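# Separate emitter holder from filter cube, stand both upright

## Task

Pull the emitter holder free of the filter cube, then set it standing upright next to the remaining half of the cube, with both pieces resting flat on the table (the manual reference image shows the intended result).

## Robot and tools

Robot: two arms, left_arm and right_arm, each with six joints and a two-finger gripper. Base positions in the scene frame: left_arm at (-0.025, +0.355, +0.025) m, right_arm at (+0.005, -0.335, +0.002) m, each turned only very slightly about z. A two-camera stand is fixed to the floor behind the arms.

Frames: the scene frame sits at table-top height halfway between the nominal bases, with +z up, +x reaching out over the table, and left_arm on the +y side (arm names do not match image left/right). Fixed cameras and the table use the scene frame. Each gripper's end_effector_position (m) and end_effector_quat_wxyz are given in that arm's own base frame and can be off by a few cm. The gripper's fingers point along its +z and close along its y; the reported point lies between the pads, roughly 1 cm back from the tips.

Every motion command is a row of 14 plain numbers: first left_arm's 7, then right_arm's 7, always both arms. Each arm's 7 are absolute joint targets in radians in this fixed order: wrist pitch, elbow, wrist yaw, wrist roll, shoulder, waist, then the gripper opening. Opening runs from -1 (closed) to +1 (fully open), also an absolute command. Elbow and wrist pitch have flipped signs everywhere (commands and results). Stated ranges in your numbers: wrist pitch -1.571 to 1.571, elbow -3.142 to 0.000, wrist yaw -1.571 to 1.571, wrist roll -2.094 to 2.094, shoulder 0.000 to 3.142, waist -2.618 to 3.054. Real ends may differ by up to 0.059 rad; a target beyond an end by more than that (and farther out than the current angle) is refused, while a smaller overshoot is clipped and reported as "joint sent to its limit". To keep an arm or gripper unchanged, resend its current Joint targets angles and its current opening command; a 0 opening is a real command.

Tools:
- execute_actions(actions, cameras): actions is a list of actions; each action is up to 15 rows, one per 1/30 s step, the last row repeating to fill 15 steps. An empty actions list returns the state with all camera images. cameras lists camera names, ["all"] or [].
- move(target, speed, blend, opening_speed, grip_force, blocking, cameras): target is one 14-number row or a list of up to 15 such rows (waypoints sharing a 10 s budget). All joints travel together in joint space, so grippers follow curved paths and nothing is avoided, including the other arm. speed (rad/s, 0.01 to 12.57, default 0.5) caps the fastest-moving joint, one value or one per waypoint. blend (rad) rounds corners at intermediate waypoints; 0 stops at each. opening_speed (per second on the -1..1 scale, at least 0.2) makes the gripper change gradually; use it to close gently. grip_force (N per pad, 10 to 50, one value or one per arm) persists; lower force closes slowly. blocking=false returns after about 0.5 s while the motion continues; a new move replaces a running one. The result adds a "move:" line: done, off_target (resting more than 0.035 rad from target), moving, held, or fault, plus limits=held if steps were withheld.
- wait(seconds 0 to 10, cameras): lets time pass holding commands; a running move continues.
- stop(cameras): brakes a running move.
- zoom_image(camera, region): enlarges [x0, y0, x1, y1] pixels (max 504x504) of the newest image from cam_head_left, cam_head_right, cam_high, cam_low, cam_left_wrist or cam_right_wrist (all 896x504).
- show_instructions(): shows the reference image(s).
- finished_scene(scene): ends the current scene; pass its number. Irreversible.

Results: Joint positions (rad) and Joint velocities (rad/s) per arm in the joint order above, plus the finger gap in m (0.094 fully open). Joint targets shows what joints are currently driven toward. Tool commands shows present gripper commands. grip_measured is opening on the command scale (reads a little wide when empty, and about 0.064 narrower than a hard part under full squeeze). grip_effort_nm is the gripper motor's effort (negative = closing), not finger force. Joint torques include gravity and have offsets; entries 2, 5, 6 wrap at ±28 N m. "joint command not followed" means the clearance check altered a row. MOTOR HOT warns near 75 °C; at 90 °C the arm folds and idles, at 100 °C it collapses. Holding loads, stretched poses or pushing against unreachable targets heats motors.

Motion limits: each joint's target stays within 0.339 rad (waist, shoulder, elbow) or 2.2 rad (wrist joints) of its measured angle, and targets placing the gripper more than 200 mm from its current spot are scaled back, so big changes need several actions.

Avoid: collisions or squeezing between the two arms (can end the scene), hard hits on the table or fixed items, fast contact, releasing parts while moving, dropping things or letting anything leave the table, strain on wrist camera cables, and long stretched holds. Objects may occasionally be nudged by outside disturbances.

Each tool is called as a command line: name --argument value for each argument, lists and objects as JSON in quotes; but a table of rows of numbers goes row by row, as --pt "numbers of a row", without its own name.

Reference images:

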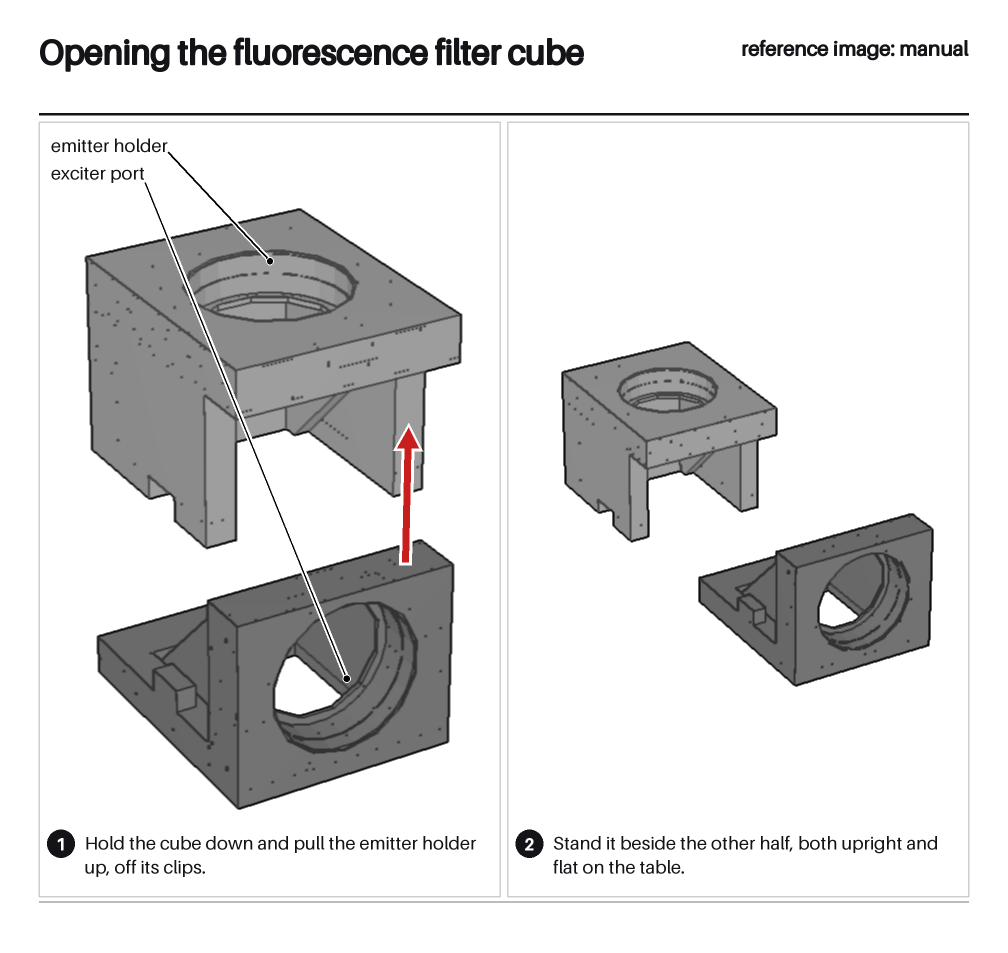

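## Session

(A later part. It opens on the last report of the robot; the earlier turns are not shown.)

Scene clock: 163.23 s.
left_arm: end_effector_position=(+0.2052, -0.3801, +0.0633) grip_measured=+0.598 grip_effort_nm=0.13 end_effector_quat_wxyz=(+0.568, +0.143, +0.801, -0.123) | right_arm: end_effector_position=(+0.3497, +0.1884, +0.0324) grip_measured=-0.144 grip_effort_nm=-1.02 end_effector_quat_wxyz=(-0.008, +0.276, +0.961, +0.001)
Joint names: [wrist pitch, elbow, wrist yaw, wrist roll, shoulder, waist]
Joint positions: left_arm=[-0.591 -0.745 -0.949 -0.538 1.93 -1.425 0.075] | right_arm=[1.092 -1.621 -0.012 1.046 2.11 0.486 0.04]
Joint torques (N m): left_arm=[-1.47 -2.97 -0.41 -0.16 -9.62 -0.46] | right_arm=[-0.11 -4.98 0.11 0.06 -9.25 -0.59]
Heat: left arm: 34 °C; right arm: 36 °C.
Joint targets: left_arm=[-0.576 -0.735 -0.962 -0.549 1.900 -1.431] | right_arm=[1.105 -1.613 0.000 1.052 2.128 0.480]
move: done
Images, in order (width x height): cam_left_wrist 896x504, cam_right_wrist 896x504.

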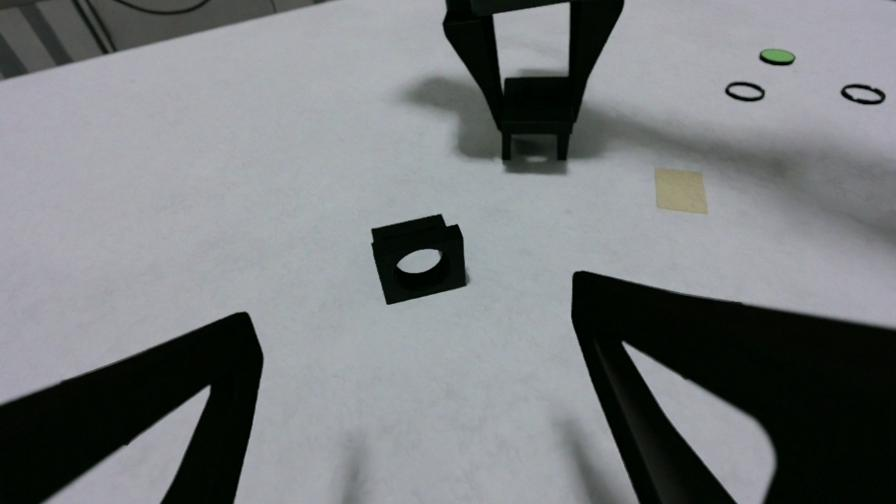

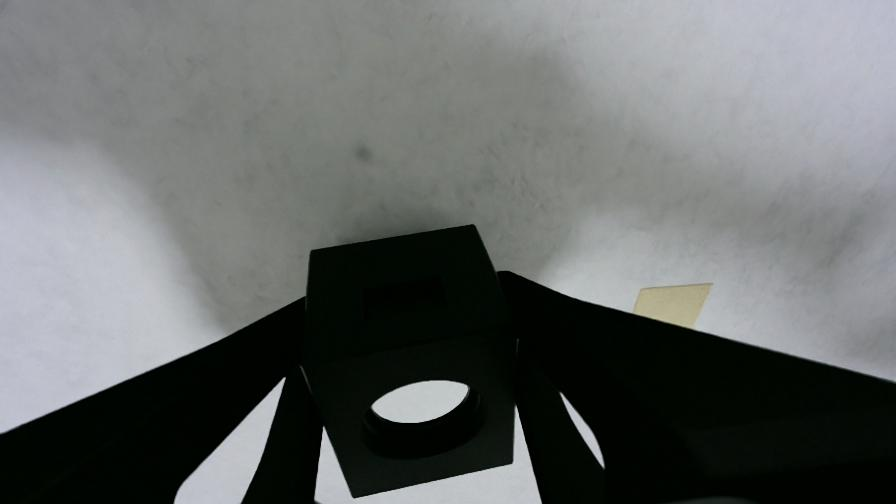

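move --pt "-0.576 -0.735 -0.962 -0.549 1.9 -1.431 0.6 1.087 -1.60 0 1.052 2.134 0.48 -0.3" --speed 0.06 --cameras '["cam_left_wrist"]'

zoom_image --camera "cam_left_wrist" --region '[400, 0, 680, 240]'

Scene clock: 164.47 s.
left_arm: end_effector_position=(+0.2052, -0.3801, +0.0633) grip_measured=+0.598 grip_effort_nm=0.14 end_effector_quat_wxyz=(+0.568, +0.143, +0.801, -0.123) | right_arm: end_effector_position=(+0.3497, +0.1885, +0.0281) grip_measured=-0.144 grip_effort_nm=-1.02 end_effector_quat_wxyz=(-0.008, +0.276, +0.961, +0.001)
Joint names: [wrist pitch, elbow, wrist yaw, wrist roll, shoulder, waist]
Joint positions: left_arm=[-0.591 -0.745 -0.949 -0.538 1.93 -1.425 0.075] | right_arm=[1.076 -1.609 -0.012 1.046 2.114 0.486 0.04]
Joint torques (N m): left_arm=[-1.47 -2.96 -0.41 -0.16 -9.58 -0.46] | right_arm=[-0.14 -4.81 0.13 0.05 -9.06 -0.59]
Heat: left arm: 33 °C; right arm: 35 °C.
Joint targets: left_arm=[-0.576 -0.735 -0.962 -0.549 1.900 -1.431] | right_arm=[1.087 -1.600 0.000 1.052 2.134 0.480]
move: done
Images, in order (width x height): cam_left_wrist 896x504.

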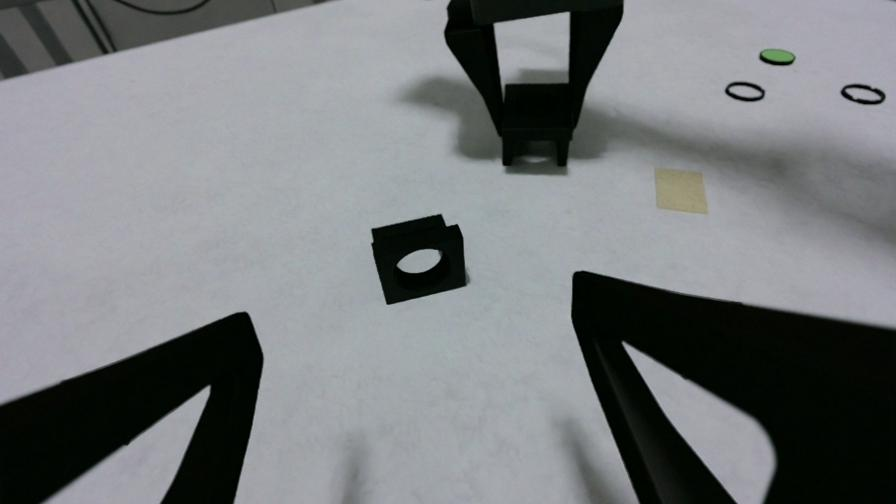

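Scaled by 1.800 from the camera's 896x504 image, which has a finer 1280x720 frame.

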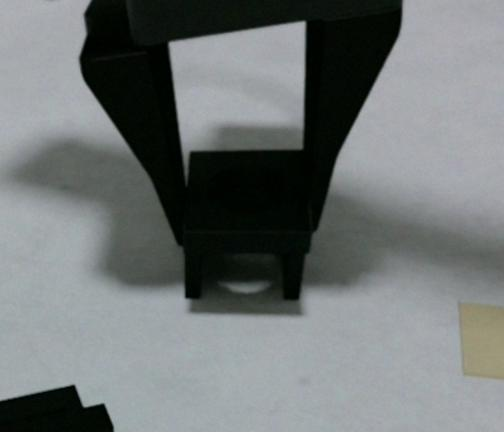

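move --pt "-0.576 -0.735 -0.962 -0.549 1.9 -1.431 0.6 1.07 -1.588 0 1.052 2.140 0.48 -0.3" --speed 0.06 --cameras '["cam_left_wrist"]'

zoom_image --camera "cam_left_wrist" --region '[400, 0, 680, 240]'

Scene clock: 165.73 s.
left_arm: end_effector_position=(+0.2052, -0.3801, +0.0633) grip_measured=+0.598 grip_effort_nm=0.13 end_effector_quat_wxyz=(+0.568, +0.143, +0.801, -0.123) | right_arm: end_effector_position=(+0.3497, +0.1884, +0.0275) grip_measured=-0.144 grip_effort_nm=-1.02 end_effector_quat_wxyz=(-0.008, +0.276, +0.961, +0.001)
Joint names: [wrist pitch, elbow, wrist yaw, wrist roll, shoulder, waist]
Joint positions: left_arm=[-0.591 -0.745 -0.949 -0.538 1.93 -1.425 0.075] | right_arm=[1.073 -1.607 -0.012 1.046 2.114 0.486 0.04]
Joint torques (N m): left_arm=[-1.47 -3 -0.42 -0.16 -9.55 -0.49] | right_arm=[-0.28 -3.89 0.12 0.04 -8.65 -0.62]
Heat: left arm: 33 °C; right arm: 35 °C.
Joint targets: left_arm=[-0.576 -0.735 -0.962 -0.549 1.900 -1.431] | right_arm=[1.070 -1.588 0.000 1.052 2.140 0.480]
move: done
Images, in order (width x height): cam_left_wrist 896x504.

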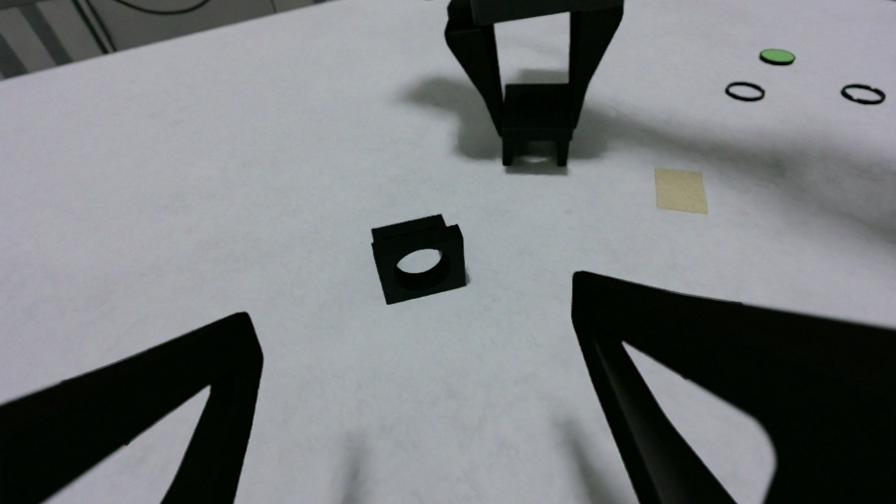

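Scaled by 1.800 from the camera's 896x504 image, which has a finer 1280x720 frame.

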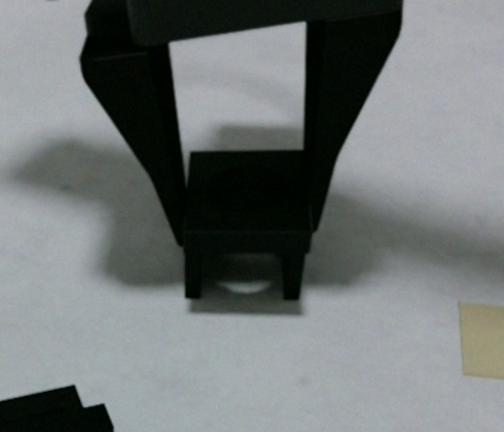

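move --pt "-0.576 -0.735 -0.962 -0.549 1.9 -1.431 0.6 1.073 -1.597 0 1.052 2.132 0.48 0.15" --speed 0.1 --opening_speed 0.3 --cameras '["cam_left_wrist", "cam_right_wrist"]'

Scene clock: 167.87 s.
left_arm: end_effector_position=(+0.2052, -0.3801, +0.0633) grip_measured=+0.598 grip_effort_nm=0.13 end_effector_quat_wxyz=(+0.568, +0.143, +0.801, -0.123) | right_arm: end_effector_position=(+0.3519, +0.1894, +0.0275) grip_measured=+0.147 grip_effort_nm=0.14 end_effector_quat_wxyz=(-0.004, +0.276, +0.961, +0.004)
Joint names: [wrist pitch, elbow, wrist yaw, wrist roll, shoulder, waist]
Joint positions: left_arm=[-0.591 -0.745 -0.949 -0.538 1.93 -1.425 0.075] | right_arm=[1.064 -1.607 -0.011 1.046 2.114 0.486 0.054]
Joint torques (N m): left_arm=[-1.47 -3.03 -0.4 -0.15 -9.55 -0.4] | right_arm=[-0.18 -4.77 0.11 0.04 -9.24 -0.57]
Heat: left arm: 33 °C; right arm: 35 °C.
Joint targets: left_arm=[-0.576 -0.735 -0.962 -0.549 1.900 -1.431] | right_arm=[1.073 -1.597 0.000 1.052 2.132 0.480]
move: done
Images, in order (width x height): cam_left_wrist 896x504, cam_right_wrist 896x504.

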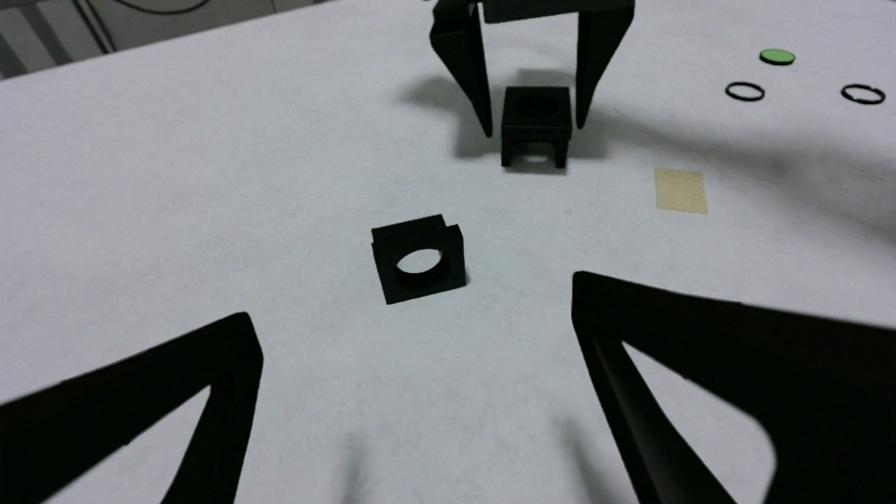

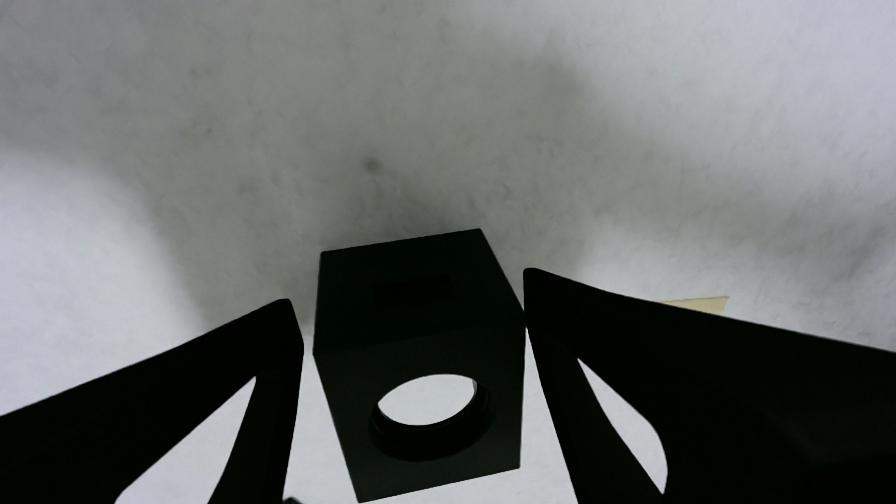

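move --pt "-0.576 -0.735 -0.962 -0.549 1.9 -1.431 0.6 1.073 -1.60 0 1.052 2.132 0.48 0.8" --pt "-0.576 -0.735 -0.962 -0.549 1.85 -1.431 0.6 1.18 -1.72 0 1.052 2.08 0.48 0.8" --pt "-0.35 -0.75 -0.9 -0.5 1.75 -1.45 0.6 1.305 -1.84 0 1.052 2.05 0.48 0.8" --speed 0.3 --blend '[0, 0.03, 0]' --cameras '["cam_head_left", "cam_left_wrist", "cam_right_wrist"]'

zoom_image --camera "cam_left_wrist" --region '[330, 20, 680, 320]'

Scene clock: 171.03 s.
left_arm: end_effector_position=(+0.1916, -0.3730, +0.0830) grip_measured=+0.598 grip_effort_nm=0.13 end_effector_quat_wxyz=(+0.544, +0.199, +0.809, -0.103) | right_arm: end_effector_position=(+0.3608, +0.1941, +0.0888) grip_measured=+0.797 grip_effort_nm=0.15 end_effector_quat_wxyz=(+0.006, +0.276, +0.961, +0.013)
Joint names: [wrist pitch, elbow, wrist yaw, wrist roll, shoulder, waist]
Joint positions: left_arm=[-0.364 -0.745 -0.9 -0.503 1.782 -1.442 0.075] | right_arm=[1.271 -1.817 -0.011 1.046 2.091 0.486 0.084]
Joint torques (N m): left_arm=[-1.49 -4.6 -0.32 0.05 -9.01 -0.58] | right_arm=[0 -8.2 0.11 0.05 -14.13 -0.59]
Heat: left arm: 33 °C; right arm: 34 °C.
Joint targets: left_arm=[-0.350 -0.750 -0.900 -0.500 1.750 -1.450] | right_arm=[1.305 -1.840 0.000 1.052 2.050 0.480]
move: off_target (right_arm); right_arm: the shoulder is farthest, 0.041 rad from its target
Images, in order (width x height): cam_head_left 896x504, cam_left_wrist 896x504, cam_right_wrist 896x504.

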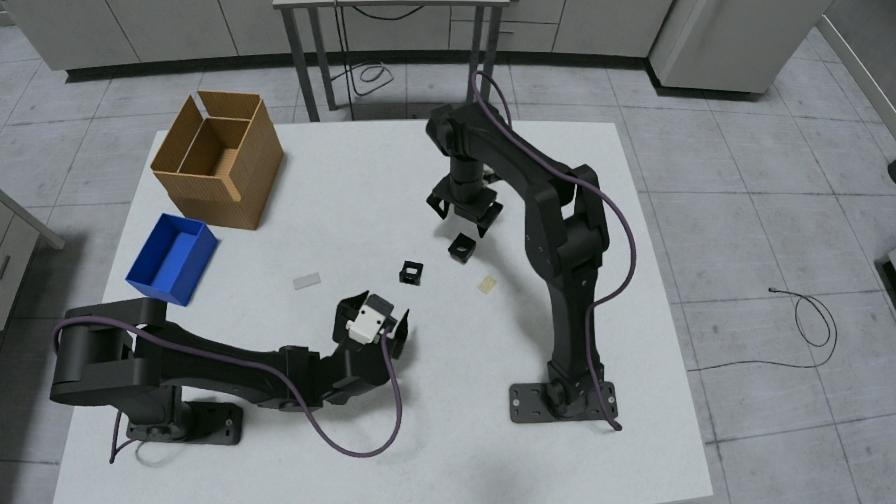

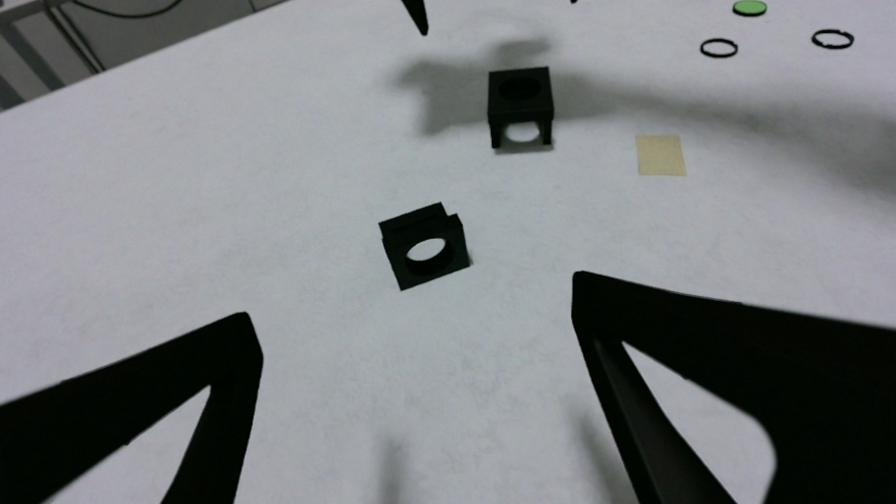

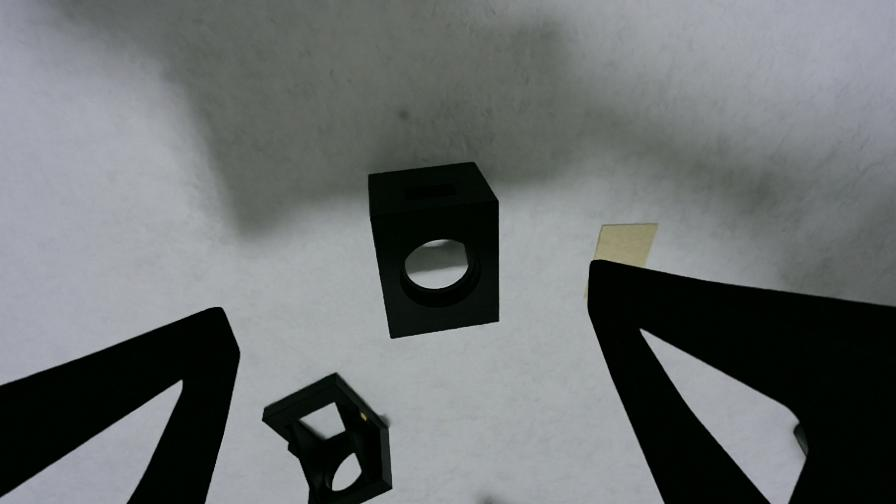

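Scaled by 1.440 from the camera's 896x504 image, which has a finer 1280x720 frame.

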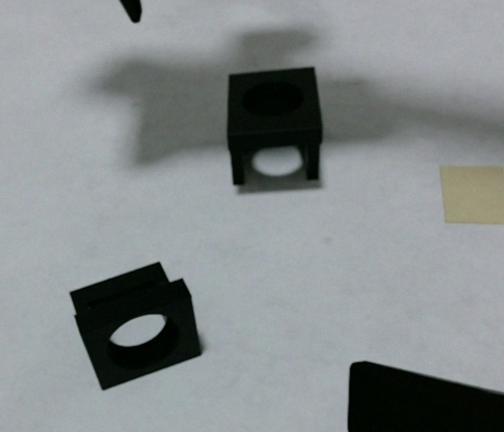

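Both upright and free. Finish the scene.

finished_scene --scene 1

The scene is finished: the task was done.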